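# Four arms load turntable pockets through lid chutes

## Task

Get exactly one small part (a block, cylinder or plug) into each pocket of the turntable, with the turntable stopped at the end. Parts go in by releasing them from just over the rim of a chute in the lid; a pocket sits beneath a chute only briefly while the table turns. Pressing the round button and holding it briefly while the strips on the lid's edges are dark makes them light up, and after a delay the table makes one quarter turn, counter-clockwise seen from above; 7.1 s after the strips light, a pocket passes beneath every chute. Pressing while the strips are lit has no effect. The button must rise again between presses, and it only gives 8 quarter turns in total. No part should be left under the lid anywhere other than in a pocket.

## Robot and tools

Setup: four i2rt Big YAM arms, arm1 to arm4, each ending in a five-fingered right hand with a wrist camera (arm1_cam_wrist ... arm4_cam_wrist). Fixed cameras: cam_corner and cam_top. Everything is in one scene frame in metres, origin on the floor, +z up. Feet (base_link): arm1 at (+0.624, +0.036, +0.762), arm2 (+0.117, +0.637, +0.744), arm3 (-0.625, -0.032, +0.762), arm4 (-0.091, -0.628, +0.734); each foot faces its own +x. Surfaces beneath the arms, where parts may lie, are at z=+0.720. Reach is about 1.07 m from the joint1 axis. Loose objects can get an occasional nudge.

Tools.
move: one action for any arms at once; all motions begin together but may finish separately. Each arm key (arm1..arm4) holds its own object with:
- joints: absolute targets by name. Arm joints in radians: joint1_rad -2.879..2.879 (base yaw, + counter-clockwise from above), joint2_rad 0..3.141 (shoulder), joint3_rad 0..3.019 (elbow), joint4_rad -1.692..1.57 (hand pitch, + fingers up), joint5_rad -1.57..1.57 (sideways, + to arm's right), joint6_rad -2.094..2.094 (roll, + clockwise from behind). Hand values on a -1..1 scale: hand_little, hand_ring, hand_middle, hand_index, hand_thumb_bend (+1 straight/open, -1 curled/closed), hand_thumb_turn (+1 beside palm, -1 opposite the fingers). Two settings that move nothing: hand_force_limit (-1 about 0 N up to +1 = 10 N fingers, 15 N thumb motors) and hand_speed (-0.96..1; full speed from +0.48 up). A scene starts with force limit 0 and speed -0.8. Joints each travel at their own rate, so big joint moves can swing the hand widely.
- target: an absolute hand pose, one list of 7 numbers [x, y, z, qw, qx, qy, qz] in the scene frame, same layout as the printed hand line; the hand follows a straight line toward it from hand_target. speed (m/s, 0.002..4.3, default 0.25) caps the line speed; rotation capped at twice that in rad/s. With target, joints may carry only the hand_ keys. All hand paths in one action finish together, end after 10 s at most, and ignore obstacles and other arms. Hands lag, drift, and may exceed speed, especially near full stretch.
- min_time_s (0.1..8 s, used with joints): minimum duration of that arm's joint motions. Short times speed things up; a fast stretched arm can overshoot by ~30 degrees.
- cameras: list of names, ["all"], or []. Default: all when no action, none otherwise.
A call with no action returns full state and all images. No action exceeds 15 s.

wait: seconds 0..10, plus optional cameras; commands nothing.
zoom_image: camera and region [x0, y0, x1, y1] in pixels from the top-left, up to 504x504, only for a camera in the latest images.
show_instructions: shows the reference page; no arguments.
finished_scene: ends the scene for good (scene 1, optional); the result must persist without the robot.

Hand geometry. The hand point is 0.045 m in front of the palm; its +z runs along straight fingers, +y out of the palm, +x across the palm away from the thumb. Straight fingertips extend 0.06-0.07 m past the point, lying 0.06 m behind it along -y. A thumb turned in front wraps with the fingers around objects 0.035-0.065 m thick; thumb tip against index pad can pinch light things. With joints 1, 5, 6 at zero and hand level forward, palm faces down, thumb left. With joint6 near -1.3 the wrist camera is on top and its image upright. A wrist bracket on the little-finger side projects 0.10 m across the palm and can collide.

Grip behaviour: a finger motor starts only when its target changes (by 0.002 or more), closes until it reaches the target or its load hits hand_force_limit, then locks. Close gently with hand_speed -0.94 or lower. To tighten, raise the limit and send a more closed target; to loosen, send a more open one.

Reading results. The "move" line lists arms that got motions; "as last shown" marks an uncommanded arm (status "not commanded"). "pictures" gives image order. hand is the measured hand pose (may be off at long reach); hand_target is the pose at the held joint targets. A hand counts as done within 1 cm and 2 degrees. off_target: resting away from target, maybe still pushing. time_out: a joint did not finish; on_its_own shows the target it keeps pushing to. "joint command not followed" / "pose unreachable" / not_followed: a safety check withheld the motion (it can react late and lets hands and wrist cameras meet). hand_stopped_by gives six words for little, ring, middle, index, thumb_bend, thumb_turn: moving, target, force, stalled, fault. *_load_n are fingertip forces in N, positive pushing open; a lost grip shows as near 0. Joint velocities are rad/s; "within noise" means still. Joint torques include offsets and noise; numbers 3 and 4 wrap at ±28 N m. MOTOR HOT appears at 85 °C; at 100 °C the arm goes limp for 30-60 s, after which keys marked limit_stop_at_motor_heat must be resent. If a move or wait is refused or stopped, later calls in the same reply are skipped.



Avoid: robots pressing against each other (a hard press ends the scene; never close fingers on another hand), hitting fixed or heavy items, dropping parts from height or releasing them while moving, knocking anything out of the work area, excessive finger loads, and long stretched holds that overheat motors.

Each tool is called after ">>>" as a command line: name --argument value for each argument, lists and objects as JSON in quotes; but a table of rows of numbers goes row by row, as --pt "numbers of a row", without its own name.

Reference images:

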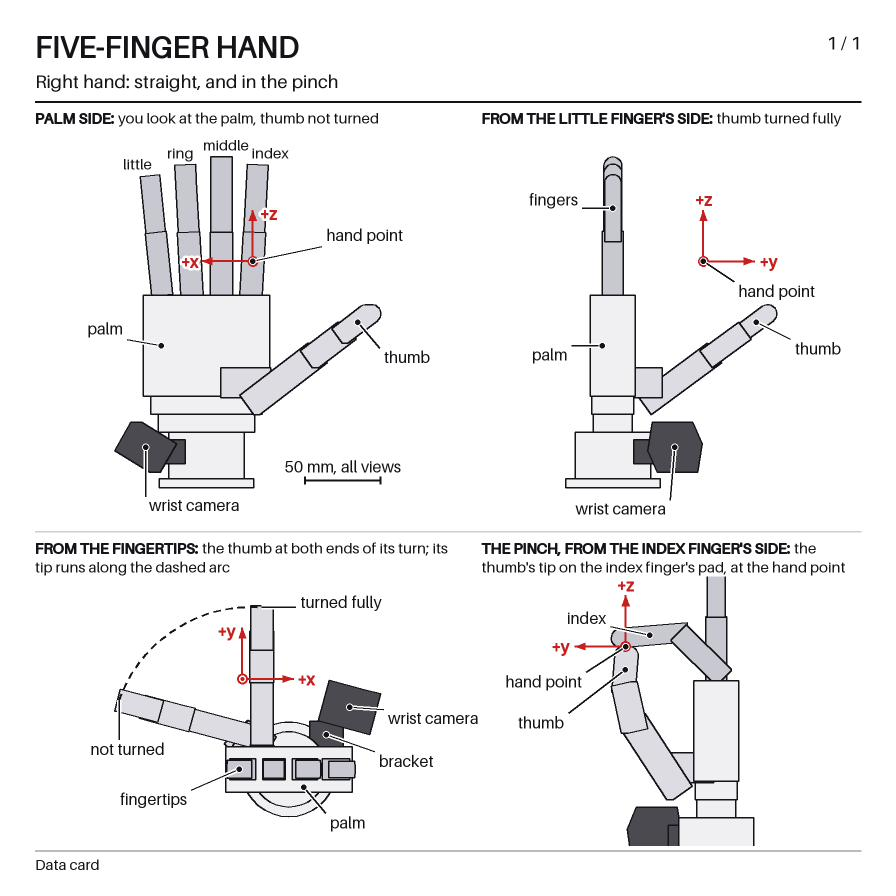

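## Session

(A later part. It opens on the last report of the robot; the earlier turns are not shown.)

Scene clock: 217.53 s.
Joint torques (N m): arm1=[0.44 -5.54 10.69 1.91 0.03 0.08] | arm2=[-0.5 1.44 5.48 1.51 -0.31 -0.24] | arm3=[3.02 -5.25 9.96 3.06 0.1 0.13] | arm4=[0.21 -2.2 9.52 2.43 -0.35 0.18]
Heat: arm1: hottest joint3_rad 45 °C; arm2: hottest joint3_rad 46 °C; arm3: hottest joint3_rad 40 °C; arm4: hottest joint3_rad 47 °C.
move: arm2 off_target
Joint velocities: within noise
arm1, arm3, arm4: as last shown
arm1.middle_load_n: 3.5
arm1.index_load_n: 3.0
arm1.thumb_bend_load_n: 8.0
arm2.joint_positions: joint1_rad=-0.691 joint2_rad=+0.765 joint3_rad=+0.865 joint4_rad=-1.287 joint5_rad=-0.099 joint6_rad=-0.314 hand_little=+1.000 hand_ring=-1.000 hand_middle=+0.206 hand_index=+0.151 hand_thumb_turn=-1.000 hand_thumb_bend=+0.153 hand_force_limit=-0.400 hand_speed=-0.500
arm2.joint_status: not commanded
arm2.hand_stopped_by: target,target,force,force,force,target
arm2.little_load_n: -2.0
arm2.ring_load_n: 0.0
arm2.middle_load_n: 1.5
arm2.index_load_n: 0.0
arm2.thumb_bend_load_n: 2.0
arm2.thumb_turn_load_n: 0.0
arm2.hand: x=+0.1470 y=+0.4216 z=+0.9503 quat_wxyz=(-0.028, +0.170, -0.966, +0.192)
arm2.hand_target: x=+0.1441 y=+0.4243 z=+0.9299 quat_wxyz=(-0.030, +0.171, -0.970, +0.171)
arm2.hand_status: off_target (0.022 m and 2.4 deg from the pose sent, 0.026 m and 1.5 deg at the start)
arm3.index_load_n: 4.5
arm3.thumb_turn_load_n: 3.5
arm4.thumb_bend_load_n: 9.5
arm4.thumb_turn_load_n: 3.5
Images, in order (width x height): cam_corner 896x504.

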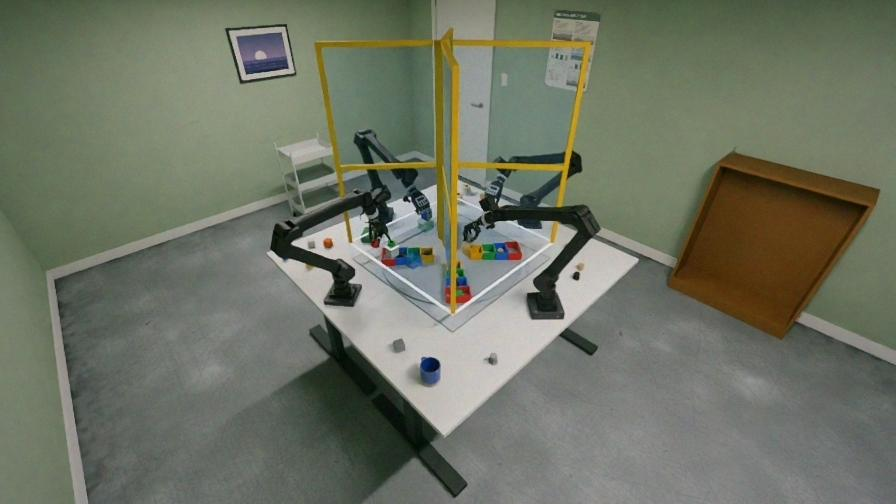

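>>> move --arm2 '{"target":[0.144,0.423,0.966,-0.0302,0.1710,-0.9699,0.1710],"speed":0.1}' --cameras '["cam_top"]'

>>> wait --seconds 1.0 --cameras '["cam_top"]'

>>> wait --seconds 1.0 --cameras '["cam_top"]'

>>> wait --seconds 1.0 --cameras '["cam_top"]'

>>> wait --seconds 0.8 --cameras '["cam_top"]'

>>> wait --seconds 0.5 --cameras '["cam_top"]'

>>> wait --seconds 0.5 --cameras '["cam_top"]'

>>> wait --seconds 0.5 --cameras '["cam_top"]'

>>> wait --seconds 0.5 --cameras '["cam_top"]'

>>> wait --seconds 1.0 --cameras '["cam_top"]'

Scene clock: 219.00 s.
Joint torques (N m): arm1=[0.32 -5.54 10.69 1.91 0.03 0.1] | arm2=[-0.44 0.62 10.48 -0.14 -0.23 -0.15] | arm3=[2.96 -5.3 9.92 3.1 0.08 0.13] | arm4=[0.21 -2.26 9.51 2.43 -0.35 0.18]
Heat: arm1: hottest joint3_rad 45 °C; arm2: hottest joint3_rad 46 °C; arm3: hottest joint3_rad 40 °C; arm4: hottest joint3_rad 47 °C.
move: arm2 done
Joint velocities: within noise
arm1, arm3, arm4: as last shown
arm1.index_load_n: 3.5
arm2.joint_positions: joint1_rad=-0.692 joint2_rad=+0.786 joint3_rad=+0.901 joint4_rad=-1.334 joint5_rad=-0.099 joint6_rad=-0.319 hand_little=+1.000 hand_ring=-1.000 hand_middle=+0.206 hand_index=+0.151 hand_thumb_turn=-1.000 hand_thumb_bend=+0.153 hand_force_limit=-0.400 hand_speed=-0.500
arm2.joint_status: not commanded
arm2.hand_stopped_by: target,target,force,force,force,target
arm2.little_load_n: 0.0
arm2.ring_load_n: 0.0
arm2.middle_load_n: 1.5
arm2.index_load_n: 0.0
arm2.thumb_bend_load_n: 1.5
arm2.thumb_turn_load_n: 0.0
arm2.hand: x=+0.1463 y=+0.4244 z=+0.9594 quat_wxyz=(-0.030, +0.172, -0.969, +0.176)
arm2.hand_target: x=+0.1441 y=+0.4230 z=+0.9658 quat_wxyz=(-0.030, +0.171, -0.970, +0.171)
arm2.hand_status: done (0.007 m and 0.6 deg from the pose sent, 0.016 m and 2.5 deg at the start)
arm3.index_load_n: 5.0
arm3.thumb_turn_load_n: 3.0
arm4.little_load_n: 0.5
arm4.thumb_bend_load_n: 9.0
arm4.thumb_turn_load_n: 4.0
Images, in order (width x height): cam_top 896x504.

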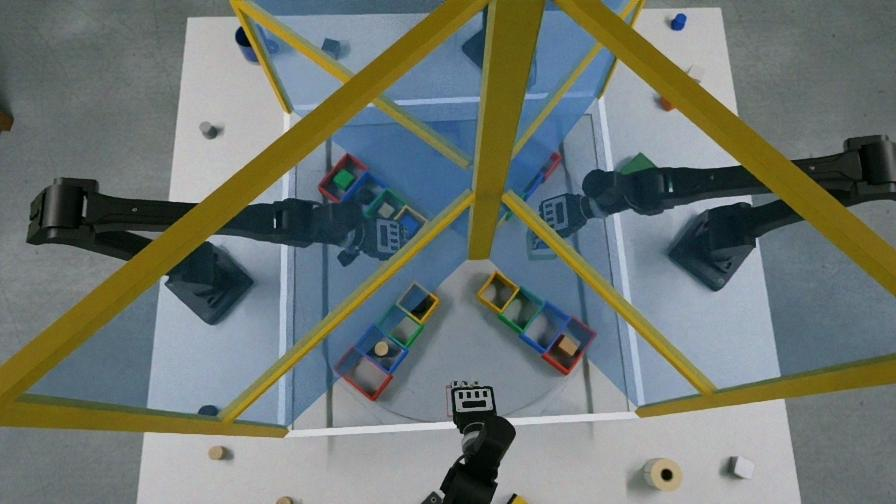

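Scene clock: 220.00 s.
Joint torques (N m): arm1=[0.26 -5.71 10.63 1.95 0.02 0.09] | arm2=[-0.32 0.62 10.45 -0.2 -0.25 -0.14] | arm3=[3.25 -5.48 9.92 3.04 0.11 0.12] | arm4=[0.21 -2.2 9.51 2.43 -0.35 0.18]
Heat: arm1: hottest joint3_rad 45 °C; arm2: hottest joint3_rad 46 °C; arm3: hottest joint3_rad 40 °C; arm4: hottest joint3_rad 47 °C.
Joint velocities: within noise
arm1.joint_positions: joint1_rad=-0.861 joint2_rad=+1.065 joint3_rad=+0.785 joint4_rad=-0.381 joint5_rad=-0.058 joint6_rad=-0.047 hand_little=-1.000 hand_ring=-1.000 hand_middle=+0.301 hand_index=+0.300 hand_thumb_turn=-1.000 hand_thumb_bend=+0.169 hand_force_limit=+0.100 hand_speed=-0.500
arm1.joint_status: not commanded
arm1.hand_stopped_by: target,target,target,target,force,target
arm1.little_load_n: 0.0
arm1.ring_load_n: 0.0
arm1.middle_load_n: 3.5
arm1.index_load_n: 3.5
arm1.thumb_bend_load_n: 8.0
arm1.thumb_turn_load_n: 0.0
arm1.hand: x=+0.1847 y=+0.0080 z=+0.9358 quat_wxyz=(+0.303, -0.619, -0.652, +0.315)
arm1.hand_target: x=+0.1821 y=+0.0031 z=+0.9401 quat_wxyz=(+0.307, -0.616, -0.650, +0.324)
arm1.hand_status: not commanded
arm2.joint_positions: joint1_rad=-0.692 joint2_rad=+0.786 joint3_rad=+0.901 joint4_rad=-1.334 joint5_rad=-0.099 joint6_rad=-0.319 hand_little=+1.000 hand_ring=-1.000 hand_middle=+0.206 hand_index=+0.151 hand_thumb_turn=-1.000 hand_thumb_bend=+0.153 hand_force_limit=-0.400 hand_speed=-0.500
arm2.joint_status: not commanded
arm2.hand_stopped_by: target,target,force,force,force,target
arm2.little_load_n: 0.0
arm2.ring_load_n: 0.0
arm2.middle_load_n: 1.5
arm2.index_load_n: 0.0
arm2.thumb_bend_load_n: 2.0
arm2.thumb_turn_load_n: 0.0
arm2.hand: x=+0.1463 y=+0.4244 z=+0.9594 quat_wxyz=(-0.030, +0.172, -0.969, +0.176)
arm2.hand_target: x=+0.1441 y=+0.4230 z=+0.9658 quat_wxyz=(-0.030, +0.171, -0.970, +0.171)
arm2.hand_status: done (0.007 m and 0.6 deg from the pose sent, 0.016 m and 2.5 deg at the start)
arm3.joint_positions: joint1_rad=-0.794 joint2_rad=+1.181 joint3_rad=+0.820 joint4_rad=-0.306 joint5_rad=-0.004 joint6_rad=-0.007 hand_little=-1.000 hand_ring=-0.007 hand_middle=+0.186 hand_index=+0.074 hand_thumb_turn=-1.000 hand_thumb_bend=+0.183 hand_force_limit=+0.100 hand_speed=-0.500
arm3.joint_status: not commanded
arm3.hand_stopped_by: target,force,force,force,force,target
arm3.little_load_n: 0.0
arm3.ring_load_n: 7.0
arm3.middle_load_n: 4.0
arm3.index_load_n: 5.0
arm3.thumb_bend_load_n: 9.5
arm3.thumb_turn_load_n: 3.0
arm3.hand: x=-0.1577 y=+0.0219 z=+0.9257 quat_wxyz=(-0.318, +0.653, -0.615, +0.308)
arm3.hand_target: x=-0.1532 y=+0.0279 z=+0.9240 quat_wxyz=(-0.324, +0.650, -0.615, +0.307)
arm3.hand_status: not commanded
arm4.joint_positions: joint1_rad=-1.270 joint2_rad=+0.629 joint3_rad=+0.644 joint4_rad=-0.758 joint5_rad=-0.434 joint6_rad=-0.370 hand_little=-1.000 hand_ring=+0.273 hand_middle=+0.346 hand_index=+0.380 hand_thumb_turn=-1.000 hand_thumb_bend=+0.094 hand_force_limit=-0.400 hand_speed=-0.500
arm4.joint_status: not commanded
arm4.hand_stopped_by: target,force,force,force,force,target
arm4.little_load_n: 0.0
arm4.ring_load_n: 8.5
arm4.middle_load_n: 1.0
arm4.index_load_n: 1.0
arm4.thumb_bend_load_n: 9.0
arm4.thumb_turn_load_n: 4.0
arm4.hand: x=-0.0347 y=-0.3454 z=+0.9310 quat_wxyz=(-0.439, +0.898, +0.026, -0.012)
arm4.hand_target: x=-0.0350 y=-0.3411 z=+0.9321 quat_wxyz=(-0.446, +0.895, +0.025, -0.013)
arm4.hand_status: not commanded
wait: 1.00 s; at rest by 0.27 s
Images, in order (width x height): cam_top 896x504.

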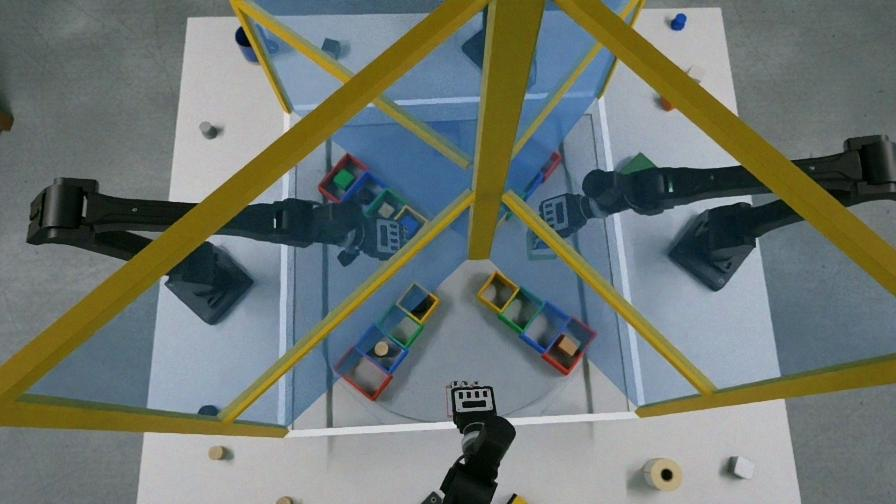

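Scene clock: 221.00 s.
Joint torques (N m): arm1=[0.21 -5.6 10.67 1.95 0.04 0.09] | arm2=[-0.56 0.62 10.5 -0.21 -0.25 -0.15] | arm3=[3.19 -5.42 9.98 3.07 0.1 0.11] | arm4=[0.21 -2.2 9.51 2.44 -0.36 0.18]
Heat: arm1: hottest joint3_rad 45 °C; arm2: hottest joint3_rad 46 °C; arm3: hottest joint3_rad 40 °C; arm4: hottest joint3_rad 47 °C.
Joint velocities: within noise
arm1.joint_positions: joint1_rad=-0.861 joint2_rad=+1.065 joint3_rad=+0.785 joint4_rad=-0.381 joint5_rad=-0.058 joint6_rad=-0.047 hand_little=-1.000 hand_ring=-1.000 hand_middle=+0.301 hand_index=+0.300 hand_thumb_turn=-1.000 hand_thumb_bend=+0.169 hand_force_limit=+0.100 hand_speed=-0.500
arm1.joint_status: not commanded
arm1.hand_stopped_by: target,target,target,target,force,target
arm1.little_load_n: 0.0
arm1.ring_load_n: 0.0
arm1.middle_load_n: 3.0
arm1.index_load_n: 3.5
arm1.thumb_bend_load_n: 8.0
arm1.thumb_turn_load_n: 0.0
arm1.hand: x=+0.1847 y=+0.0080 z=+0.9358 quat_wxyz=(+0.303, -0.619, -0.652, +0.315)
arm1.hand_target: x=+0.1821 y=+0.0031 z=+0.9401 quat_wxyz=(+0.307, -0.616, -0.650, +0.324)
arm1.hand_status: not commanded
arm2.joint_positions: joint1_rad=-0.692 joint2_rad=+0.786 joint3_rad=+0.901 joint4_rad=-1.334 joint5_rad=-0.099 joint6_rad=-0.319 hand_little=+1.000 hand_ring=-1.000 hand_middle=+0.206 hand_index=+0.151 hand_thumb_turn=-1.000 hand_thumb_bend=+0.153 hand_force_limit=-0.400 hand_speed=-0.500
arm2.joint_status: not commanded
arm2.hand_stopped_by: target,target,force,force,force,target
arm2.little_load_n: 0.0
arm2.ring_load_n: 0.5
arm2.middle_load_n: 1.5
arm2.index_load_n: 0.0
arm2.thumb_bend_load_n: 2.0
arm2.thumb_turn_load_n: 0.5
arm2.hand: x=+0.1463 y=+0.4244 z=+0.9594 quat_wxyz=(-0.030, +0.172, -0.969, +0.176)
arm2.hand_target: x=+0.1441 y=+0.4230 z=+0.9658 quat_wxyz=(-0.030, +0.171, -0.970, +0.171)
arm2.hand_status: done (0.007 m and 0.6 deg from the pose sent, 0.016 m and 2.5 deg at the start)
arm3.joint_positions: joint1_rad=-0.794 joint2_rad=+1.181 joint3_rad=+0.820 joint4_rad=-0.306 joint5_rad=-0.004 joint6_rad=-0.007 hand_little=-1.000 hand_ring=-0.007 hand_middle=+0.186 hand_index=+0.074 hand_thumb_turn=-1.000 hand_thumb_bend=+0.183 hand_force_limit=+0.100 hand_speed=-0.500
arm3.joint_status: not commanded
arm3.hand_stopped_by: target,force,force,force,force,target
arm3.little_load_n: 0.0
arm3.ring_load_n: 7.0
arm3.middle_load_n: 4.0
arm3.index_load_n: 5.0
arm3.thumb_bend_load_n: 9.5
arm3.thumb_turn_load_n: 3.0
arm3.hand: x=-0.1577 y=+0.0219 z=+0.9257 quat_wxyz=(-0.318, +0.653, -0.615, +0.308)
arm3.hand_target: x=-0.1532 y=+0.0279 z=+0.9240 quat_wxyz=(-0.324, +0.650, -0.615, +0.307)
arm3.hand_status: not commanded
arm4.joint_positions: joint1_rad=-1.270 joint2_rad=+0.629 joint3_rad=+0.644 joint4_rad=-0.758 joint5_rad=-0.434 joint6_rad=-0.370 hand_little=-1.000 hand_ring=+0.273 hand_middle=+0.346 hand_index=+0.380 hand_thumb_turn=-1.000 hand_thumb_bend=+0.094 hand_force_limit=-0.400 hand_speed=-0.500
arm4.joint_status: not commanded
arm4.hand_stopped_by: target,force,force,force,force,target
arm4.little_load_n: 0.0
arm4.ring_load_n: 8.0
arm4.middle_load_n: 1.0
arm4.index_load_n: 1.0
arm4.thumb_bend_load_n: 9.0
arm4.thumb_turn_load_n: 3.5
arm4.hand: x=-0.0347 y=-0.3454 z=+0.9310 quat_wxyz=(-0.439, +0.898, +0.026, -0.012)
arm4.hand_target: x=-0.0350 y=-0.3411 z=+0.9321 quat_wxyz=(-0.446, +0.895, +0.025, -0.013)
arm4.hand_status: not commanded
wait: 1.00 s; at rest by 0.27 s
Images, in order (width x height): cam_top 896x504.

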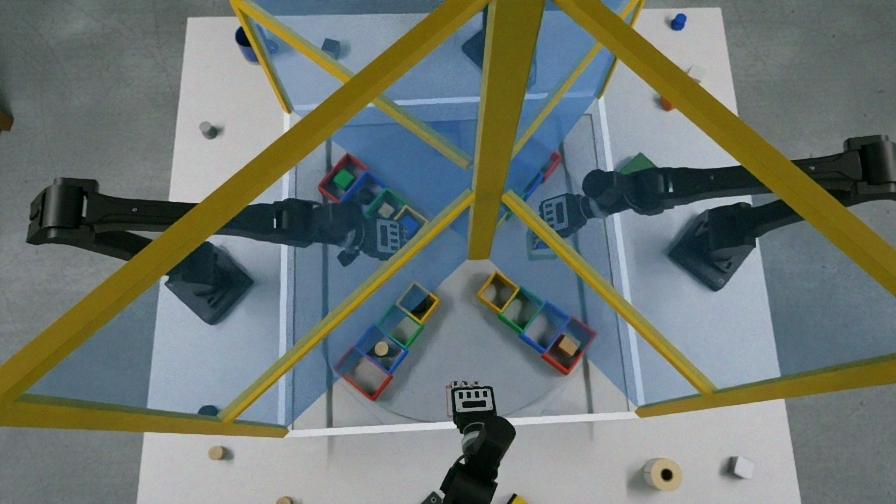

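Scene clock: 222.00 s.
Joint torques (N m): arm1=[0.32 -5.42 10.66 1.95 0.04 0.1] | arm2=[-0.32 0.56 10.5 -0.14 -0.25 -0.16] | arm3=[3.14 -5.3 9.96 3.08 0.09 0.11] | arm4=[0.21 -2.2 9.51 2.44 -0.35 0.18]
Heat: arm1: hottest joint3_rad 45 °C; arm2: hottest joint3_rad 46 °C; arm3: hottest joint3_rad 40 °C; arm4: hottest joint3_rad 47 °C.
Joint velocities: within noise
arm1.joint_positions: joint1_rad=-0.861 joint2_rad=+1.065 joint3_rad=+0.785 joint4_rad=-0.381 joint5_rad=-0.058 joint6_rad=-0.047 hand_little=-1.000 hand_ring=-1.000 hand_middle=+0.301 hand_index=+0.300 hand_thumb_turn=-1.000 hand_thumb_bend=+0.169 hand_force_limit=+0.100 hand_speed=-0.500
arm1.joint_status: not commanded
arm1.hand_stopped_by: target,target,target,target,force,target
arm1.little_load_n: 0.0
arm1.ring_load_n: 0.0
arm1.middle_load_n: 3.0
arm1.index_load_n: 3.5
arm1.thumb_bend_load_n: 8.0
arm1.thumb_turn_load_n: 0.0
arm1.hand: x=+0.1847 y=+0.0080 z=+0.9358 quat_wxyz=(+0.303, -0.619, -0.652, +0.315)
arm1.hand_target: x=+0.1821 y=+0.0031 z=+0.9401 quat_wxyz=(+0.307, -0.616, -0.650, +0.324)
arm1.hand_status: not commanded
arm2.joint_positions: joint1_rad=-0.692 joint2_rad=+0.786 joint3_rad=+0.901 joint4_rad=-1.334 joint5_rad=-0.099 joint6_rad=-0.319 hand_little=+1.000 hand_ring=-1.000 hand_middle=+0.206 hand_index=+0.151 hand_thumb_turn=-1.000 hand_thumb_bend=+0.153 hand_force_limit=-0.400 hand_speed=-0.500
arm2.joint_status: not commanded
arm2.hand_stopped_by: target,target,force,force,force,target
arm2.little_load_n: 0.0
arm2.ring_load_n: 0.0
arm2.middle_load_n: 1.5
arm2.index_load_n: 0.0
arm2.thumb_bend_load_n: 2.0
arm2.thumb_turn_load_n: 0.5
arm2.hand: x=+0.1463 y=+0.4244 z=+0.9594 quat_wxyz=(-0.030, +0.172, -0.969, +0.176)
arm2.hand_target: x=+0.1441 y=+0.4230 z=+0.9658 quat_wxyz=(-0.030, +0.171, -0.970, +0.171)
arm2.hand_status: done (0.007 m and 0.6 deg from the pose sent, 0.016 m and 2.5 deg at the start)
arm3.joint_positions: joint1_rad=-0.794 joint2_rad=+1.181 joint3_rad=+0.820 joint4_rad=-0.306 joint5_rad=-0.004 joint6_rad=-0.007 hand_little=-1.000 hand_ring=-0.007 hand_middle=+0.186 hand_index=+0.074 hand_thumb_turn=-1.000 hand_thumb_bend=+0.183 hand_force_limit=+0.100 hand_speed=-0.500
arm3.joint_status: not commanded
arm3.hand_stopped_by: target,force,force,force,force,target
arm3.little_load_n: 0.0
arm3.ring_load_n: 7.0
arm3.middle_load_n: 4.5
arm3.index_load_n: 5.0
arm3.thumb_bend_load_n: 9.5
arm3.thumb_turn_load_n: 3.5
arm3.hand: x=-0.1577 y=+0.0219 z=+0.9257 quat_wxyz=(-0.318, +0.653, -0.615, +0.308)
arm3.hand_target: x=-0.1532 y=+0.0279 z=+0.9240 quat_wxyz=(-0.324, +0.650, -0.615, +0.307)
arm3.hand_status: not commanded
arm4.joint_positions: joint1_rad=-1.270 joint2_rad=+0.629 joint3_rad=+0.644 joint4_rad=-0.758 joint5_rad=-0.434 joint6_rad=-0.370 hand_little=-1.000 hand_ring=+0.273 hand_middle=+0.346 hand_index=+0.380 hand_thumb_turn=-1.000 hand_thumb_bend=+0.094 hand_force_limit=-0.400 hand_speed=-0.500
arm4.joint_status: not commanded
arm4.hand_stopped_by: target,force,force,force,force,target
arm4.little_load_n: 0.0
arm4.ring_load_n: 8.5
arm4.middle_load_n: 1.0
arm4.index_load_n: 1.0
arm4.thumb_bend_load_n: 9.0
arm4.thumb_turn_load_n: 3.5
arm4.hand: x=-0.0347 y=-0.3454 z=+0.9310 quat_wxyz=(-0.439, +0.898, +0.026, -0.012)
arm4.hand_target: x=-0.0350 y=-0.3411 z=+0.9321 quat_wxyz=(-0.446, +0.895, +0.025, -0.013)
arm4.hand_status: not commanded
wait: 1.00 s; at rest by 0.27 s
Images, in order (width x height): cam_top 896x504.

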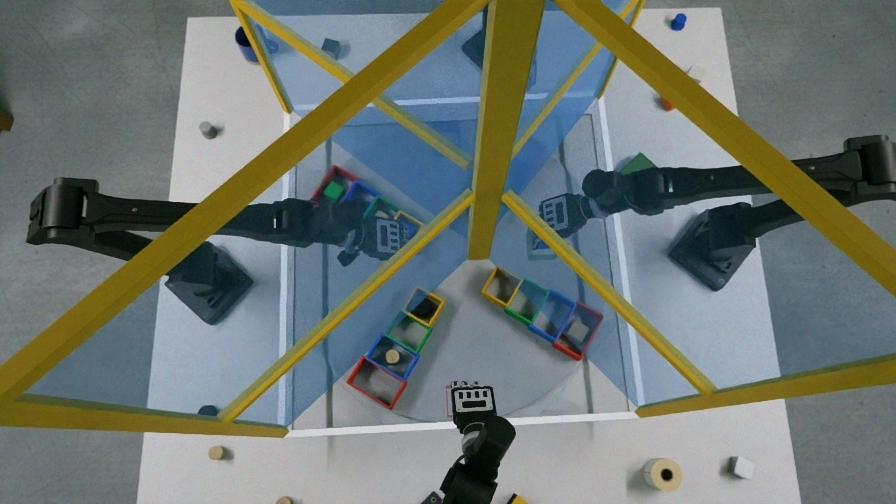

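Scene clock: 222.80 s.
Joint torques (N m): arm1=[0.32 -5.54 10.66 1.94 0.04 0.09] | arm2=[-0.26 0.62 10.44 -0.09 -0.23 -0.15] | arm3=[3.25 -5.36 9.95 3.07 0.09 0.11] | arm4=[0.21 -2.2 9.5 2.44 -0.35 0.18]
Heat: arm1: hottest joint3_rad 45 °C; arm2: hottest joint3_rad 46 °C; arm3: hottest joint3_rad 40 °C; arm4: hottest joint3_rad 47 °C.
Joint velocities: within noise
arm1.joint_positions: joint1_rad=-0.861 joint2_rad=+1.065 joint3_rad=+0.785 joint4_rad=-0.381 joint5_rad=-0.058 joint6_rad=-0.047 hand_little=-1.000 hand_ring=-1.000 hand_middle=+0.301 hand_index=+0.300 hand_thumb_turn=-1.000 hand_thumb_bend=+0.169 hand_force_limit=+0.100 hand_speed=-0.500
arm1.joint_status: not commanded
arm1.hand_stopped_by: target,target,target,target,force,target
arm1.little_load_n: 0.0
arm1.ring_load_n: 0.0
arm1.middle_load_n: 3.5
arm1.index_load_n: 3.5
arm1.thumb_bend_load_n: 7.5
arm1.thumb_turn_load_n: 0.5
arm1.hand: x=+0.1847 y=+0.0080 z=+0.9358 quat_wxyz=(+0.303, -0.619, -0.652, +0.315)
arm1.hand_target: x=+0.1821 y=+0.0031 z=+0.9401 quat_wxyz=(+0.307, -0.616, -0.650, +0.324)
arm1.hand_status: not commanded
arm2.joint_positions: joint1_rad=-0.692 joint2_rad=+0.786 joint3_rad=+0.901 joint4_rad=-1.334 joint5_rad=-0.099 joint6_rad=-0.319 hand_little=+1.000 hand_ring=-1.000 hand_middle=+0.206 hand_index=+0.151 hand_thumb_turn=-1.000 hand_thumb_bend=+0.153 hand_force_limit=-0.400 hand_speed=-0.500
arm2.joint_status: not commanded
arm2.hand_stopped_by: target,target,force,force,force,target
arm2.little_load_n: 0.0
arm2.ring_load_n: 0.0
arm2.middle_load_n: 1.5
arm2.index_load_n: 0.0
arm2.thumb_bend_load_n: 1.5
arm2.thumb_turn_load_n: 0.5
arm2.hand: x=+0.1463 y=+0.4244 z=+0.9594 quat_wxyz=(-0.030, +0.172, -0.969, +0.176)
arm2.hand_target: x=+0.1441 y=+0.4230 z=+0.9658 quat_wxyz=(-0.030, +0.171, -0.970, +0.171)
arm2.hand_status: done (0.007 m and 0.6 deg from the pose sent, 0.016 m and 2.5 deg at the start)
arm3.joint_positions: joint1_rad=-0.794 joint2_rad=+1.181 joint3_rad=+0.820 joint4_rad=-0.306 joint5_rad=-0.004 joint6_rad=-0.007 hand_little=-1.000 hand_ring=-0.007 hand_middle=+0.186 hand_index=+0.074 hand_thumb_turn=-1.000 hand_thumb_bend=+0.183 hand_force_limit=+0.100 hand_speed=-0.500
arm3.joint_status: not commanded
arm3.hand_stopped_by: target,force,force,force,force,target
arm3.little_load_n: 0.0
arm3.ring_load_n: 7.0
arm3.middle_load_n: 4.0
arm3.index_load_n: 5.0
arm3.thumb_bend_load_n: 9.5
arm3.thumb_turn_load_n: 3.5
arm3.hand: x=-0.1577 y=+0.0219 z=+0.9257 quat_wxyz=(-0.318, +0.653, -0.615, +0.308)
arm3.hand_target: x=-0.1532 y=+0.0279 z=+0.9240 quat_wxyz=(-0.324, +0.650, -0.615, +0.307)
arm3.hand_status: not commanded
arm4.joint_positions: joint1_rad=-1.270 joint2_rad=+0.629 joint3_rad=+0.644 joint4_rad=-0.758 joint5_rad=-0.434 joint6_rad=-0.370 hand_little=-1.000 hand_ring=+0.273 hand_middle=+0.346 hand_index=+0.380 hand_thumb_turn=-1.000 hand_thumb_bend=+0.094 hand_force_limit=-0.400 hand_speed=-0.500
arm4.joint_status: not commanded
arm4.hand_stopped_by: target,force,force,force,force,target
arm4.little_load_n: 0.0
arm4.ring_load_n: 8.5
arm4.middle_load_n: 1.0
arm4.index_load_n: 1.0
arm4.thumb_bend_load_n: 9.0
arm4.thumb_turn_load_n: 4.0
arm4.hand: x=-0.0347 y=-0.3454 z=+0.9310 quat_wxyz=(-0.439, +0.898, +0.026, -0.012)
arm4.hand_target: x=-0.0350 y=-0.3411 z=+0.9321 quat_wxyz=(-0.446, +0.895, +0.025, -0.013)
arm4.hand_status: not commanded
wait: 0.80 s; at rest by 0.27 s
Images, in order (width x height): cam_top 896x504.

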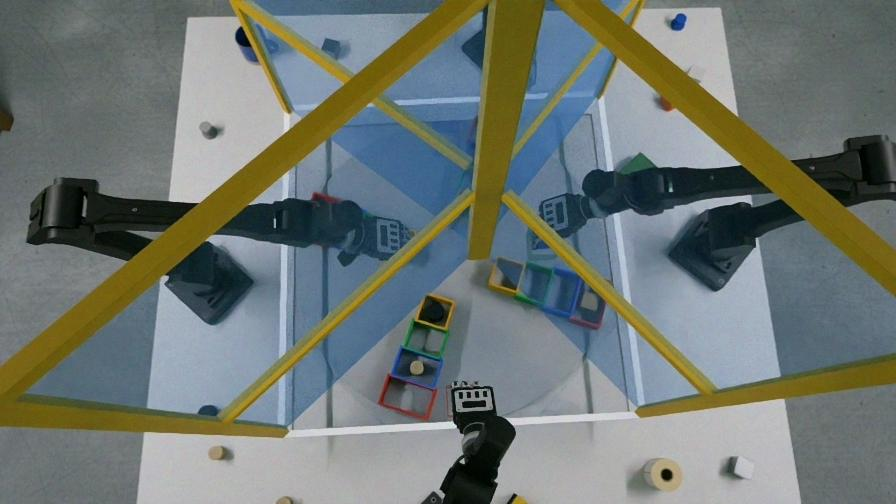

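Scene clock: 223.30 s.
Joint torques (N m): arm1=[0.26 -5.48 10.69 1.96 0.04 0.09] | arm2=[-0.5 0.73 10.5 -0.18 -0.23 -0.15] | arm3=[3.19 -5.6 9.98 3.06 0.08 0.12] | arm4=[0.21 -2.26 9.51 2.43 -0.35 0.18]
Heat: arm1: hottest joint3_rad 45 °C; arm2: hottest joint3_rad 46 °C; arm3: hottest joint3_rad 40 °C; arm4: hottest joint3_rad 47 °C.
Joint velocities: within noise
arm1.joint_positions: joint1_rad=-0.861 joint2_rad=+1.065 joint3_rad=+0.785 joint4_rad=-0.381 joint5_rad=-0.058 joint6_rad=-0.047 hand_little=-1.000 hand_ring=-1.000 hand_middle=+0.301 hand_index=+0.300 hand_thumb_turn=-1.000 hand_thumb_bend=+0.169 hand_force_limit=+0.100 hand_speed=-0.500
arm1.joint_status: not commanded
arm1.hand_stopped_by: target,target,target,target,force,target
arm1.little_load_n: 0.0
arm1.ring_load_n: 0.0
arm1.middle_load_n: 3.0
arm1.index_load_n: 3.5
arm1.thumb_bend_load_n: 8.0
arm1.thumb_turn_load_n: 0.0
arm1.hand: x=+0.1847 y=+0.0080 z=+0.9358 quat_wxyz=(+0.303, -0.619, -0.652, +0.315)
arm1.hand_target: x=+0.1821 y=+0.0031 z=+0.9401 quat_wxyz=(+0.307, -0.616, -0.650, +0.324)
arm1.hand_status: not commanded
arm2.joint_positions: joint1_rad=-0.692 joint2_rad=+0.786 joint3_rad=+0.901 joint4_rad=-1.334 joint5_rad=-0.099 joint6_rad=-0.319 hand_little=+1.000 hand_ring=-1.000 hand_middle=+0.206 hand_index=+0.151 hand_thumb_turn=-1.000 hand_thumb_bend=+0.153 hand_force_limit=-0.400 hand_speed=-0.500
arm2.joint_status: not commanded
arm2.hand_stopped_by: target,target,force,force,force,target
arm2.little_load_n: 0.0
arm2.ring_load_n: 0.0
arm2.middle_load_n: 1.5
arm2.index_load_n: 0.0
arm2.thumb_bend_load_n: 2.0
arm2.thumb_turn_load_n: 0.5
arm2.hand: x=+0.1463 y=+0.4244 z=+0.9594 quat_wxyz=(-0.030, +0.172, -0.969, +0.176)
arm2.hand_target: x=+0.1441 y=+0.4230 z=+0.9658 quat_wxyz=(-0.030, +0.171, -0.970, +0.171)
arm2.hand_status: done (0.007 m and 0.6 deg from the pose sent, 0.016 m and 2.5 deg at the start)
arm3.joint_positions: joint1_rad=-0.794 joint2_rad=+1.181 joint3_rad=+0.820 joint4_rad=-0.306 joint5_rad=-0.004 joint6_rad=-0.007 hand_little=-1.000 hand_ring=-0.007 hand_middle=+0.186 hand_index=+0.074 hand_thumb_turn=-1.000 hand_thumb_bend=+0.183 hand_force_limit=+0.100 hand_speed=-0.500
arm3.joint_status: not commanded
arm3.hand_stopped_by: target,force,force,force,force,target
arm3.little_load_n: 0.0
arm3.ring_load_n: 7.0
arm3.middle_load_n: 4.0
arm3.index_load_n: 5.0
arm3.thumb_bend_load_n: 9.5
arm3.thumb_turn_load_n: 3.5
arm3.hand: x=-0.1577 y=+0.0219 z=+0.9257 quat_wxyz=(-0.318, +0.653, -0.615, +0.308)
arm3.hand_target: x=-0.1532 y=+0.0279 z=+0.9240 quat_wxyz=(-0.324, +0.650, -0.615, +0.307)
arm3.hand_status: not commanded
arm4.joint_positions: joint1_rad=-1.270 joint2_rad=+0.629 joint3_rad=+0.644 joint4_rad=-0.758 joint5_rad=-0.434 joint6_rad=-0.370 hand_little=-1.000 hand_ring=+0.273 hand_middle=+0.346 hand_index=+0.380 hand_thumb_turn=-1.000 hand_thumb_bend=+0.094 hand_force_limit=-0.400 hand_speed=-0.500
arm4.joint_status: not commanded
arm4.hand_stopped_by: target,force,force,force,force,target
arm4.little_load_n: 0.0
arm4.ring_load_n: 8.0
arm4.middle_load_n: 1.0
arm4.index_load_n: 1.0
arm4.thumb_bend_load_n: 9.0
arm4.thumb_turn_load_n: 4.0
arm4.hand: x=-0.0347 y=-0.3454 z=+0.9310 quat_wxyz=(-0.439, +0.898, +0.026, -0.012)
arm4.hand_target: x=-0.0350 y=-0.3411 z=+0.9321 quat_wxyz=(-0.446, +0.895, +0.025, -0.013)
arm4.hand_status: not commanded
wait: 0.50 s; at rest by 0.27 s
Images, in order (width x height): cam_top 896x504.

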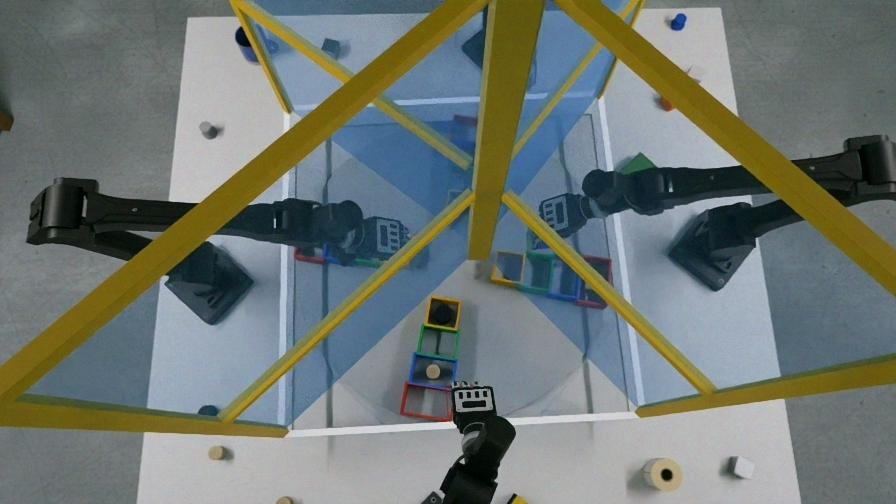

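Scene clock: 223.80 s.
Joint torques (N m): arm1=[0.21 -5.77 10.67 1.94 0.04 0.07] | arm2=[-0.38 0.67 10.43 -0.14 -0.24 -0.15] | arm3=[2.73 -5.3 9.96 3.08 0.11 0.11] | arm4=[0.21 -2.2 9.51 2.43 -0.35 0.18]
Heat: arm1: hottest joint3_rad 45 °C; arm2: hottest joint3_rad 46 °C; arm3: hottest joint3_rad 40 °C; arm4: hottest joint3_rad 47 °C.
Joint velocities: within noise
arm1.joint_positions: joint1_rad=-0.861 joint2_rad=+1.065 joint3_rad=+0.785 joint4_rad=-0.381 joint5_rad=-0.058 joint6_rad=-0.047 hand_little=-1.000 hand_ring=-1.000 hand_middle=+0.301 hand_index=+0.300 hand_thumb_turn=-1.000 hand_thumb_bend=+0.169 hand_force_limit=+0.100 hand_speed=-0.500
arm1.joint_status: not commanded
arm1.hand_stopped_by: target,target,target,target,force,target
arm1.little_load_n: 0.0
arm1.ring_load_n: 0.0
arm1.middle_load_n: 3.0
arm1.index_load_n: 3.5
arm1.thumb_bend_load_n: 8.0
arm1.thumb_turn_load_n: 0.0
arm1.hand: x=+0.1847 y=+0.0080 z=+0.9358 quat_wxyz=(+0.303, -0.619, -0.652, +0.315)
arm1.hand_target: x=+0.1821 y=+0.0031 z=+0.9401 quat_wxyz=(+0.307, -0.616, -0.650, +0.324)
arm1.hand_status: not commanded
arm2.joint_positions: joint1_rad=-0.692 joint2_rad=+0.786 joint3_rad=+0.901 joint4_rad=-1.334 joint5_rad=-0.099 joint6_rad=-0.319 hand_little=+1.000 hand_ring=-1.000 hand_middle=+0.206 hand_index=+0.151 hand_thumb_turn=-1.000 hand_thumb_bend=+0.153 hand_force_limit=-0.400 hand_speed=-0.500
arm2.joint_status: not commanded
arm2.hand_stopped_by: target,target,force,force,force,target
arm2.little_load_n: 0.0
arm2.ring_load_n: 0.0
arm2.middle_load_n: 1.5
arm2.index_load_n: 0.0
arm2.thumb_bend_load_n: 2.0
arm2.thumb_turn_load_n: 0.5
arm2.hand: x=+0.1463 y=+0.4244 z=+0.9594 quat_wxyz=(-0.030, +0.172, -0.969, +0.176)
arm2.hand_target: x=+0.1441 y=+0.4230 z=+0.9658 quat_wxyz=(-0.030, +0.171, -0.970, +0.171)
arm2.hand_status: done (0.007 m and 0.6 deg from the pose sent, 0.016 m and 2.5 deg at the start)
arm3.joint_positions: joint1_rad=-0.794 joint2_rad=+1.181 joint3_rad=+0.820 joint4_rad=-0.306 joint5_rad=-0.004 joint6_rad=-0.007 hand_little=-1.000 hand_ring=-0.007 hand_middle=+0.186 hand_index=+0.074 hand_thumb_turn=-1.000 hand_thumb_bend=+0.183 hand_force_limit=+0.100 hand_speed=-0.500
arm3.joint_status: not commanded
arm3.hand_stopped_by: target,force,force,force,force,target
arm3.little_load_n: 0.0
arm3.ring_load_n: 7.0
arm3.middle_load_n: 4.0
arm3.index_load_n: 5.0
arm3.thumb_bend_load_n: 9.5
arm3.thumb_turn_load_n: 3.5
arm3.hand: x=-0.1577 y=+0.0219 z=+0.9257 quat_wxyz=(-0.318, +0.653, -0.615, +0.308)
arm3.hand_target: x=-0.1532 y=+0.0279 z=+0.9240 quat_wxyz=(-0.324, +0.650, -0.615, +0.307)
arm3.hand_status: not commanded
arm4.joint_positions: joint1_rad=-1.270 joint2_rad=+0.629 joint3_rad=+0.644 joint4_rad=-0.758 joint5_rad=-0.434 joint6_rad=-0.370 hand_little=-1.000 hand_ring=+0.273 hand_middle=+0.346 hand_index=+0.380 hand_thumb_turn=-1.000 hand_thumb_bend=+0.094 hand_force_limit=-0.400 hand_speed=-0.500
arm4.joint_status: not commanded
arm4.hand_stopped_by: target,force,force,force,force,target
arm4.little_load_n: 0.0
arm4.ring_load_n: 8.0
arm4.middle_load_n: 1.0
arm4.index_load_n: 1.0
arm4.thumb_bend_load_n: 9.0
arm4.thumb_turn_load_n: 4.0
arm4.hand: x=-0.0347 y=-0.3454 z=+0.9310 quat_wxyz=(-0.439, +0.898, +0.026, -0.012)
arm4.hand_target: x=-0.0350 y=-0.3411 z=+0.9321 quat_wxyz=(-0.446, +0.895, +0.025, -0.013)
arm4.hand_status: not commanded
wait: 0.50 s; at rest by 0.27 s
Images, in order (width x height): cam_top 896x504.

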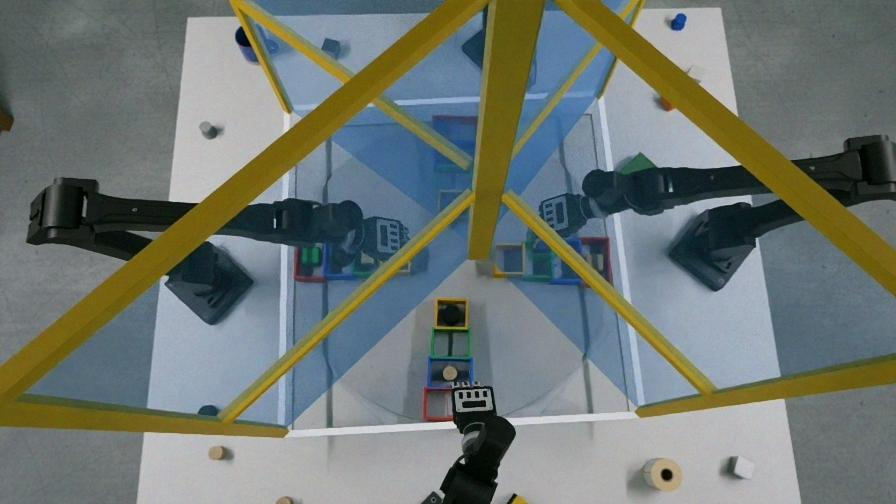

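Scene clock: 224.30 s.
Joint torques (N m): arm1=[0.5 -5.83 10.69 1.89 0.04 0.11] | arm2=[-0.38 0.56 10.59 -0.16 -0.24 -0.16] | arm3=[3.25 -5.3 9.92 3.04 0.1 0.12] | arm4=[0.21 -2.26 9.51 2.44 -0.35 0.18]
Heat: arm1: hottest joint3_rad 45 °C; arm2: hottest joint3_rad 46 °C; arm3: hottest joint3_rad 40 °C; arm4: hottest joint3_rad 47 °C.
Joint velocities: within noise
arm1.joint_positions: joint1_rad=-0.861 joint2_rad=+1.065 joint3_rad=+0.785 joint4_rad=-0.381 joint5_rad=-0.058 joint6_rad=-0.047 hand_little=-1.000 hand_ring=-1.000 hand_middle=+0.301 hand_index=+0.300 hand_thumb_turn=-1.000 hand_thumb_bend=+0.169 hand_force_limit=+0.100 hand_speed=-0.500
arm1.joint_status: not commanded
arm1.hand_stopped_by: target,target,target,target,force,target
arm1.little_load_n: 0.0
arm1.ring_load_n: 0.5
arm1.middle_load_n: 3.5
arm1.index_load_n: 3.5
arm1.thumb_bend_load_n: 8.0
arm1.thumb_turn_load_n: 0.0
arm1.hand: x=+0.1847 y=+0.0080 z=+0.9358 quat_wxyz=(+0.303, -0.619, -0.652, +0.315)
arm1.hand_target: x=+0.1821 y=+0.0031 z=+0.9401 quat_wxyz=(+0.307, -0.616, -0.650, +0.324)
arm1.hand_status: not commanded
arm2.joint_positions: joint1_rad=-0.692 joint2_rad=+0.786 joint3_rad=+0.901 joint4_rad=-1.334 joint5_rad=-0.099 joint6_rad=-0.319 hand_little=+1.000 hand_ring=-1.000 hand_middle=+0.206 hand_index=+0.151 hand_thumb_turn=-1.000 hand_thumb_bend=+0.153 hand_force_limit=-0.400 hand_speed=-0.500
arm2.joint_status: not commanded
arm2.hand_stopped_by: target,target,force,force,force,target
arm2.little_load_n: 0.0
arm2.ring_load_n: 0.5
arm2.middle_load_n: 1.0
arm2.index_load_n: 0.0
arm2.thumb_bend_load_n: 2.0
arm2.thumb_turn_load_n: 0.0
arm2.hand: x=+0.1463 y=+0.4244 z=+0.9594 quat_wxyz=(-0.030, +0.172, -0.969, +0.176)
arm2.hand_target: x=+0.1441 y=+0.4230 z=+0.9658 quat_wxyz=(-0.030, +0.171, -0.970, +0.171)
arm2.hand_status: done (0.007 m and 0.6 deg from the pose sent, 0.016 m and 2.5 deg at the start)
arm3.joint_positions: joint1_rad=-0.794 joint2_rad=+1.181 joint3_rad=+0.820 joint4_rad=-0.306 joint5_rad=-0.004 joint6_rad=-0.007 hand_little=-1.000 hand_ring=-0.007 hand_middle=+0.186 hand_index=+0.074 hand_thumb_turn=-1.000 hand_thumb_bend=+0.183 hand_force_limit=+0.100 hand_speed=-0.500
arm3.joint_status: not commanded
arm3.hand_stopped_by: target,force,force,force,force,target
arm3.little_load_n: 0.0
arm3.ring_load_n: 7.0
arm3.middle_load_n: 4.0
arm3.index_load_n: 5.0
arm3.thumb_bend_load_n: 9.5
arm3.thumb_turn_load_n: 3.0
arm3.hand: x=-0.1577 y=+0.0219 z=+0.9257 quat_wxyz=(-0.318, +0.653, -0.615, +0.308)
arm3.hand_target: x=-0.1532 y=+0.0279 z=+0.9240 quat_wxyz=(-0.324, +0.650, -0.615, +0.307)
arm3.hand_status: not commanded
arm4.joint_positions: joint1_rad=-1.270 joint2_rad=+0.629 joint3_rad=+0.644 joint4_rad=-0.758 joint5_rad=-0.434 joint6_rad=-0.370 hand_little=-1.000 hand_ring=+0.273 hand_middle=+0.346 hand_index=+0.380 hand_thumb_turn=-1.000 hand_thumb_bend=+0.094 hand_force_limit=-0.400 hand_speed=-0.500
arm4.joint_status: not commanded
arm4.hand_stopped_by: target,force,force,force,force,target
arm4.little_load_n: 0.0
arm4.ring_load_n: 8.0
arm4.middle_load_n: 1.0
arm4.index_load_n: 1.0
arm4.thumb_bend_load_n: 9.0
arm4.thumb_turn_load_n: 4.0
arm4.hand: x=-0.0347 y=-0.3454 z=+0.9310 quat_wxyz=(-0.439, +0.898, +0.026, -0.012)
arm4.hand_target: x=-0.0350 y=-0.3411 z=+0.9321 quat_wxyz=(-0.446, +0.895, +0.025, -0.013)
arm4.hand_status: not commanded
wait: 0.50 s; at rest by 0.27 s
Images, in order (width x height): cam_top 896x504.

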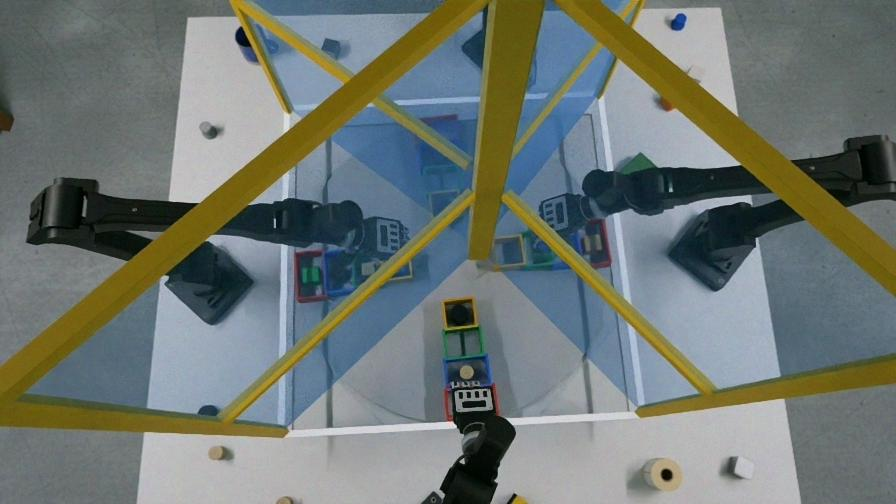

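Scene clock: 224.80 s.
Joint torques (N m): arm1=[0.38 -5.71 10.67 1.92 0.03 0.08] | arm2=[-0.21 0.62 10.43 -0.16 -0.22 -0.15] | arm3=[2.78 -5.25 9.95 3.04 0.1 0.11] | arm4=[0.21 -2.26 9.51 2.43 -0.35 0.18]
Heat: arm1: hottest joint3_rad 45 °C; arm2: hottest joint3_rad 46 °C; arm3: hottest joint3_rad 40 °C; arm4: hottest joint3_rad 47 °C.
Joint velocities: within noise
arm1.joint_positions: joint1_rad=-0.861 joint2_rad=+1.065 joint3_rad=+0.785 joint4_rad=-0.381 joint5_rad=-0.058 joint6_rad=-0.047 hand_little=-1.000 hand_ring=-1.000 hand_middle=+0.301 hand_index=+0.300 hand_thumb_turn=-1.000 hand_thumb_bend=+0.169 hand_force_limit=+0.100 hand_speed=-0.500
arm1.joint_status: not commanded
arm1.hand_stopped_by: target,target,target,target,force,target
arm1.little_load_n: 0.0
arm1.ring_load_n: 0.0
arm1.middle_load_n: 3.0
arm1.index_load_n: 3.5
arm1.thumb_bend_load_n: 7.5
arm1.thumb_turn_load_n: 0.0
arm1.hand: x=+0.1847 y=+0.0080 z=+0.9358 quat_wxyz=(+0.303, -0.619, -0.652, +0.315)
arm1.hand_target: x=+0.1821 y=+0.0031 z=+0.9401 quat_wxyz=(+0.307, -0.616, -0.650, +0.324)
arm1.hand_status: not commanded
arm2.joint_positions: joint1_rad=-0.692 joint2_rad=+0.786 joint3_rad=+0.901 joint4_rad=-1.334 joint5_rad=-0.099 joint6_rad=-0.319 hand_little=+1.000 hand_ring=-1.000 hand_middle=+0.206 hand_index=+0.151 hand_thumb_turn=-1.000 hand_thumb_bend=+0.153 hand_force_limit=-0.400 hand_speed=-0.500
arm2.joint_status: not commanded
arm2.hand_stopped_by: target,target,force,force,force,target
arm2.little_load_n: 0.0
arm2.ring_load_n: 0.0
arm2.middle_load_n: 1.5
arm2.index_load_n: 0.0
arm2.thumb_bend_load_n: 2.0
arm2.thumb_turn_load_n: 0.0
arm2.hand: x=+0.1463 y=+0.4244 z=+0.9594 quat_wxyz=(-0.030, +0.172, -0.969, +0.176)
arm2.hand_target: x=+0.1441 y=+0.4230 z=+0.9658 quat_wxyz=(-0.030, +0.171, -0.970, +0.171)
arm2.hand_status: done (0.007 m and 0.6 deg from the pose sent, 0.016 m and 2.5 deg at the start)
arm3.joint_positions: joint1_rad=-0.794 joint2_rad=+1.181 joint3_rad=+0.820 joint4_rad=-0.306 joint5_rad=-0.004 joint6_rad=-0.007 hand_little=-1.000 hand_ring=-0.007 hand_middle=+0.186 hand_index=+0.074 hand_thumb_turn=-1.000 hand_thumb_bend=+0.183 hand_force_limit=+0.100 hand_speed=-0.500
arm3.joint_status: not commanded
arm3.hand_stopped_by: target,force,force,force,force,target
arm3.little_load_n: 0.0
arm3.ring_load_n: 6.5
arm3.middle_load_n: 4.5
arm3.index_load_n: 5.0
arm3.thumb_bend_load_n: 9.5
arm3.thumb_turn_load_n: 3.0
arm3.hand: x=-0.1577 y=+0.0219 z=+0.9257 quat_wxyz=(-0.318, +0.653, -0.615, +0.308)
arm3.hand_target: x=-0.1532 y=+0.0279 z=+0.9240 quat_wxyz=(-0.324, +0.650, -0.615, +0.307)
arm3.hand_status: not commanded
arm4.joint_positions: joint1_rad=-1.270 joint2_rad=+0.629 joint3_rad=+0.644 joint4_rad=-0.758 joint5_rad=-0.434 joint6_rad=-0.370 hand_little=-1.000 hand_ring=+0.273 hand_middle=+0.346 hand_index=+0.380 hand_thumb_turn=-1.000 hand_thumb_bend=+0.094 hand_force_limit=-0.400 hand_speed=-0.500
arm4.joint_status: not commanded
arm4.hand_stopped_by: target,force,force,force,force,target
arm4.little_load_n: 0.0
arm4.ring_load_n: 8.0
arm4.middle_load_n: 1.0
arm4.index_load_n: 1.0
arm4.thumb_bend_load_n: 9.0
arm4.thumb_turn_load_n: 3.5
arm4.hand: x=-0.0347 y=-0.3454 z=+0.9310 quat_wxyz=(-0.439, +0.898, +0.026, -0.012)
arm4.hand_target: x=-0.0350 y=-0.3411 z=+0.9321 quat_wxyz=(-0.446, +0.895, +0.025, -0.013)
arm4.hand_status: not commanded
wait: 0.50 s; at rest by 0.27 s
Images, in order (width x height): cam_top 896x504.

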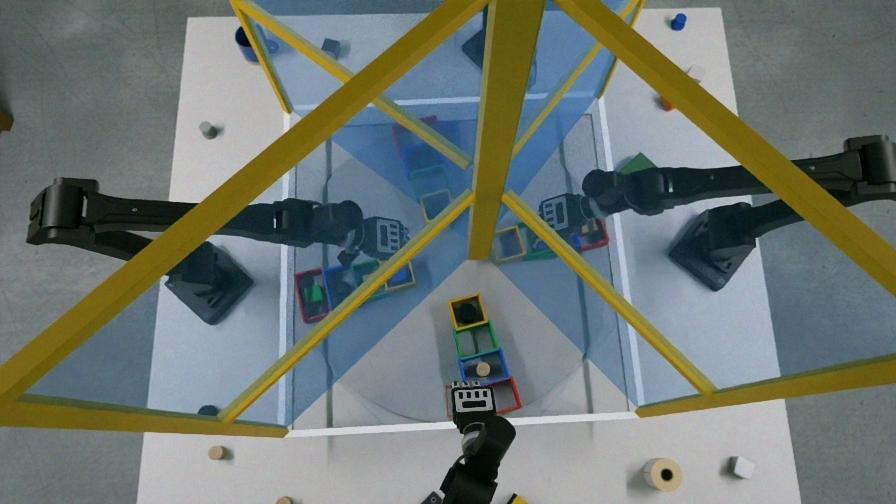

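Scene clock: 225.80 s.
Joint torques (N m): arm1=[0.15 -5.54 10.65 1.92 0.03 0.09] | arm2=[-0.5 0.62 10.45 -0.13 -0.25 -0.16] | arm3=[3.08 -5.54 9.94 3.02 0.1 0.12] | arm4=[0.21 -2.2 9.52 2.41 -0.35 0.18]
Heat: arm1: hottest joint3_rad 45 °C; arm2: hottest joint3_rad 46 °C; arm3: hottest joint3_rad 40 °C; arm4: hottest joint3_rad 47 °C.
Joint velocities: within noise
arm1.joint_positions: joint1_rad=-0.861 joint2_rad=+1.065 joint3_rad=+0.785 joint4_rad=-0.381 joint5_rad=-0.058 joint6_rad=-0.047 hand_little=-1.000 hand_ring=-1.000 hand_middle=+0.301 hand_index=+0.300 hand_thumb_turn=-1.000 hand_thumb_bend=+0.169 hand_force_limit=+0.100 hand_speed=-0.500
arm1.joint_status: not commanded
arm1.hand_stopped_by: target,target,target,target,force,target
arm1.little_load_n: 0.0
arm1.ring_load_n: 0.0
arm1.middle_load_n: 3.5
arm1.index_load_n: 3.5
arm1.thumb_bend_load_n: 8.0
arm1.thumb_turn_load_n: 0.0
arm1.hand: x=+0.1847 y=+0.0080 z=+0.9358 quat_wxyz=(+0.303, -0.619, -0.652, +0.315)
arm1.hand_target: x=+0.1821 y=+0.0031 z=+0.9401 quat_wxyz=(+0.307, -0.616, -0.650, +0.324)
arm1.hand_status: not commanded
arm2.joint_positions: joint1_rad=-0.692 joint2_rad=+0.786 joint3_rad=+0.901 joint4_rad=-1.334 joint5_rad=-0.099 joint6_rad=-0.319 hand_little=+1.000 hand_ring=-1.000 hand_middle=+0.206 hand_index=+0.151 hand_thumb_turn=-1.000 hand_thumb_bend=+0.153 hand_force_limit=-0.400 hand_speed=-0.500
arm2.joint_status: not commanded
arm2.hand_stopped_by: target,target,force,force,force,target
arm2.little_load_n: 0.0
arm2.ring_load_n: 0.0
arm2.middle_load_n: 1.5
arm2.index_load_n: 0.0
arm2.thumb_bend_load_n: 2.0
arm2.thumb_turn_load_n: 0.5
arm2.hand: x=+0.1463 y=+0.4244 z=+0.9594 quat_wxyz=(-0.030, +0.172, -0.969, +0.176)
arm2.hand_target: x=+0.1441 y=+0.4230 z=+0.9658 quat_wxyz=(-0.030, +0.171, -0.970, +0.171)
arm2.hand_status: done (0.007 m and 0.6 deg from the pose sent, 0.016 m and 2.5 deg at the start)
arm3.joint_positions: joint1_rad=-0.794 joint2_rad=+1.181 joint3_rad=+0.820 joint4_rad=-0.306 joint5_rad=-0.004 joint6_rad=-0.007 hand_little=-1.000 hand_ring=-0.007 hand_middle=+0.186 hand_index=+0.074 hand_thumb_turn=-1.000 hand_thumb_bend=+0.183 hand_force_limit=+0.100 hand_speed=-0.500
arm3.joint_status: not commanded
arm3.hand_stopped_by: target,force,force,force,force,target
arm3.little_load_n: 0.0
arm3.ring_load_n: 7.0
arm3.middle_load_n: 4.0
arm3.index_load_n: 4.5
arm3.thumb_bend_load_n: 9.5
arm3.thumb_turn_load_n: 3.0
arm3.hand: x=-0.1577 y=+0.0219 z=+0.9257 quat_wxyz=(-0.318, +0.653, -0.615, +0.308)
arm3.hand_target: x=-0.1532 y=+0.0279 z=+0.9240 quat_wxyz=(-0.324, +0.650, -0.615, +0.307)
arm3.hand_status: not commanded
arm4.joint_positions: joint1_rad=-1.270 joint2_rad=+0.629 joint3_rad=+0.644 joint4_rad=-0.758 joint5_rad=-0.434 joint6_rad=-0.370 hand_little=-1.000 hand_ring=+0.273 hand_middle=+0.346 hand_index=+0.380 hand_thumb_turn=-1.000 hand_thumb_bend=+0.094 hand_force_limit=-0.400 hand_speed=-0.500
arm4.joint_status: not commanded
arm4.hand_stopped_by: target,force,force,force,force,target
arm4.little_load_n: 0.0
arm4.ring_load_n: 8.5
arm4.middle_load_n: 1.0
arm4.index_load_n: 1.0
arm4.thumb_bend_load_n: 9.0
arm4.thumb_turn_load_n: 4.0
arm4.hand: x=-0.0347 y=-0.3454 z=+0.9310 quat_wxyz=(-0.439, +0.898, +0.026, -0.012)
arm4.hand_target: x=-0.0350 y=-0.3411 z=+0.9321 quat_wxyz=(-0.446, +0.895, +0.025, -0.013)
arm4.hand_status: not commanded
wait: 1.00 s; at rest by 0.27 s
Images, in order (width x height): cam_top 896x504.

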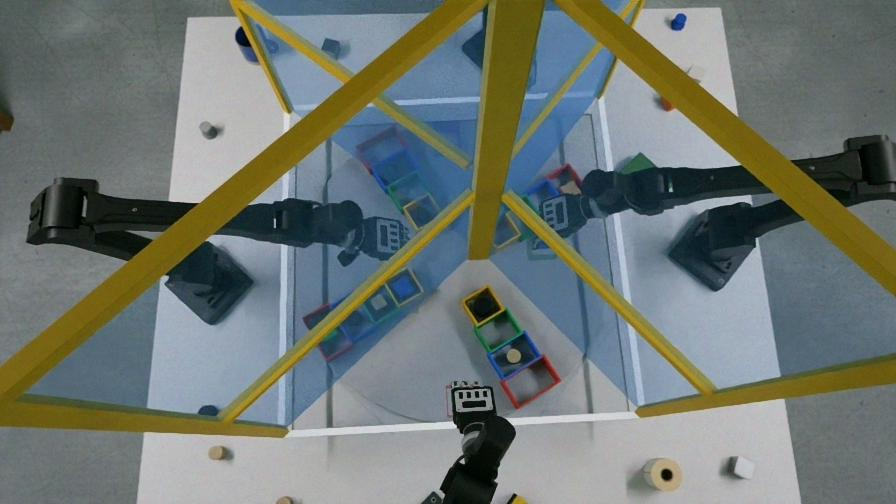

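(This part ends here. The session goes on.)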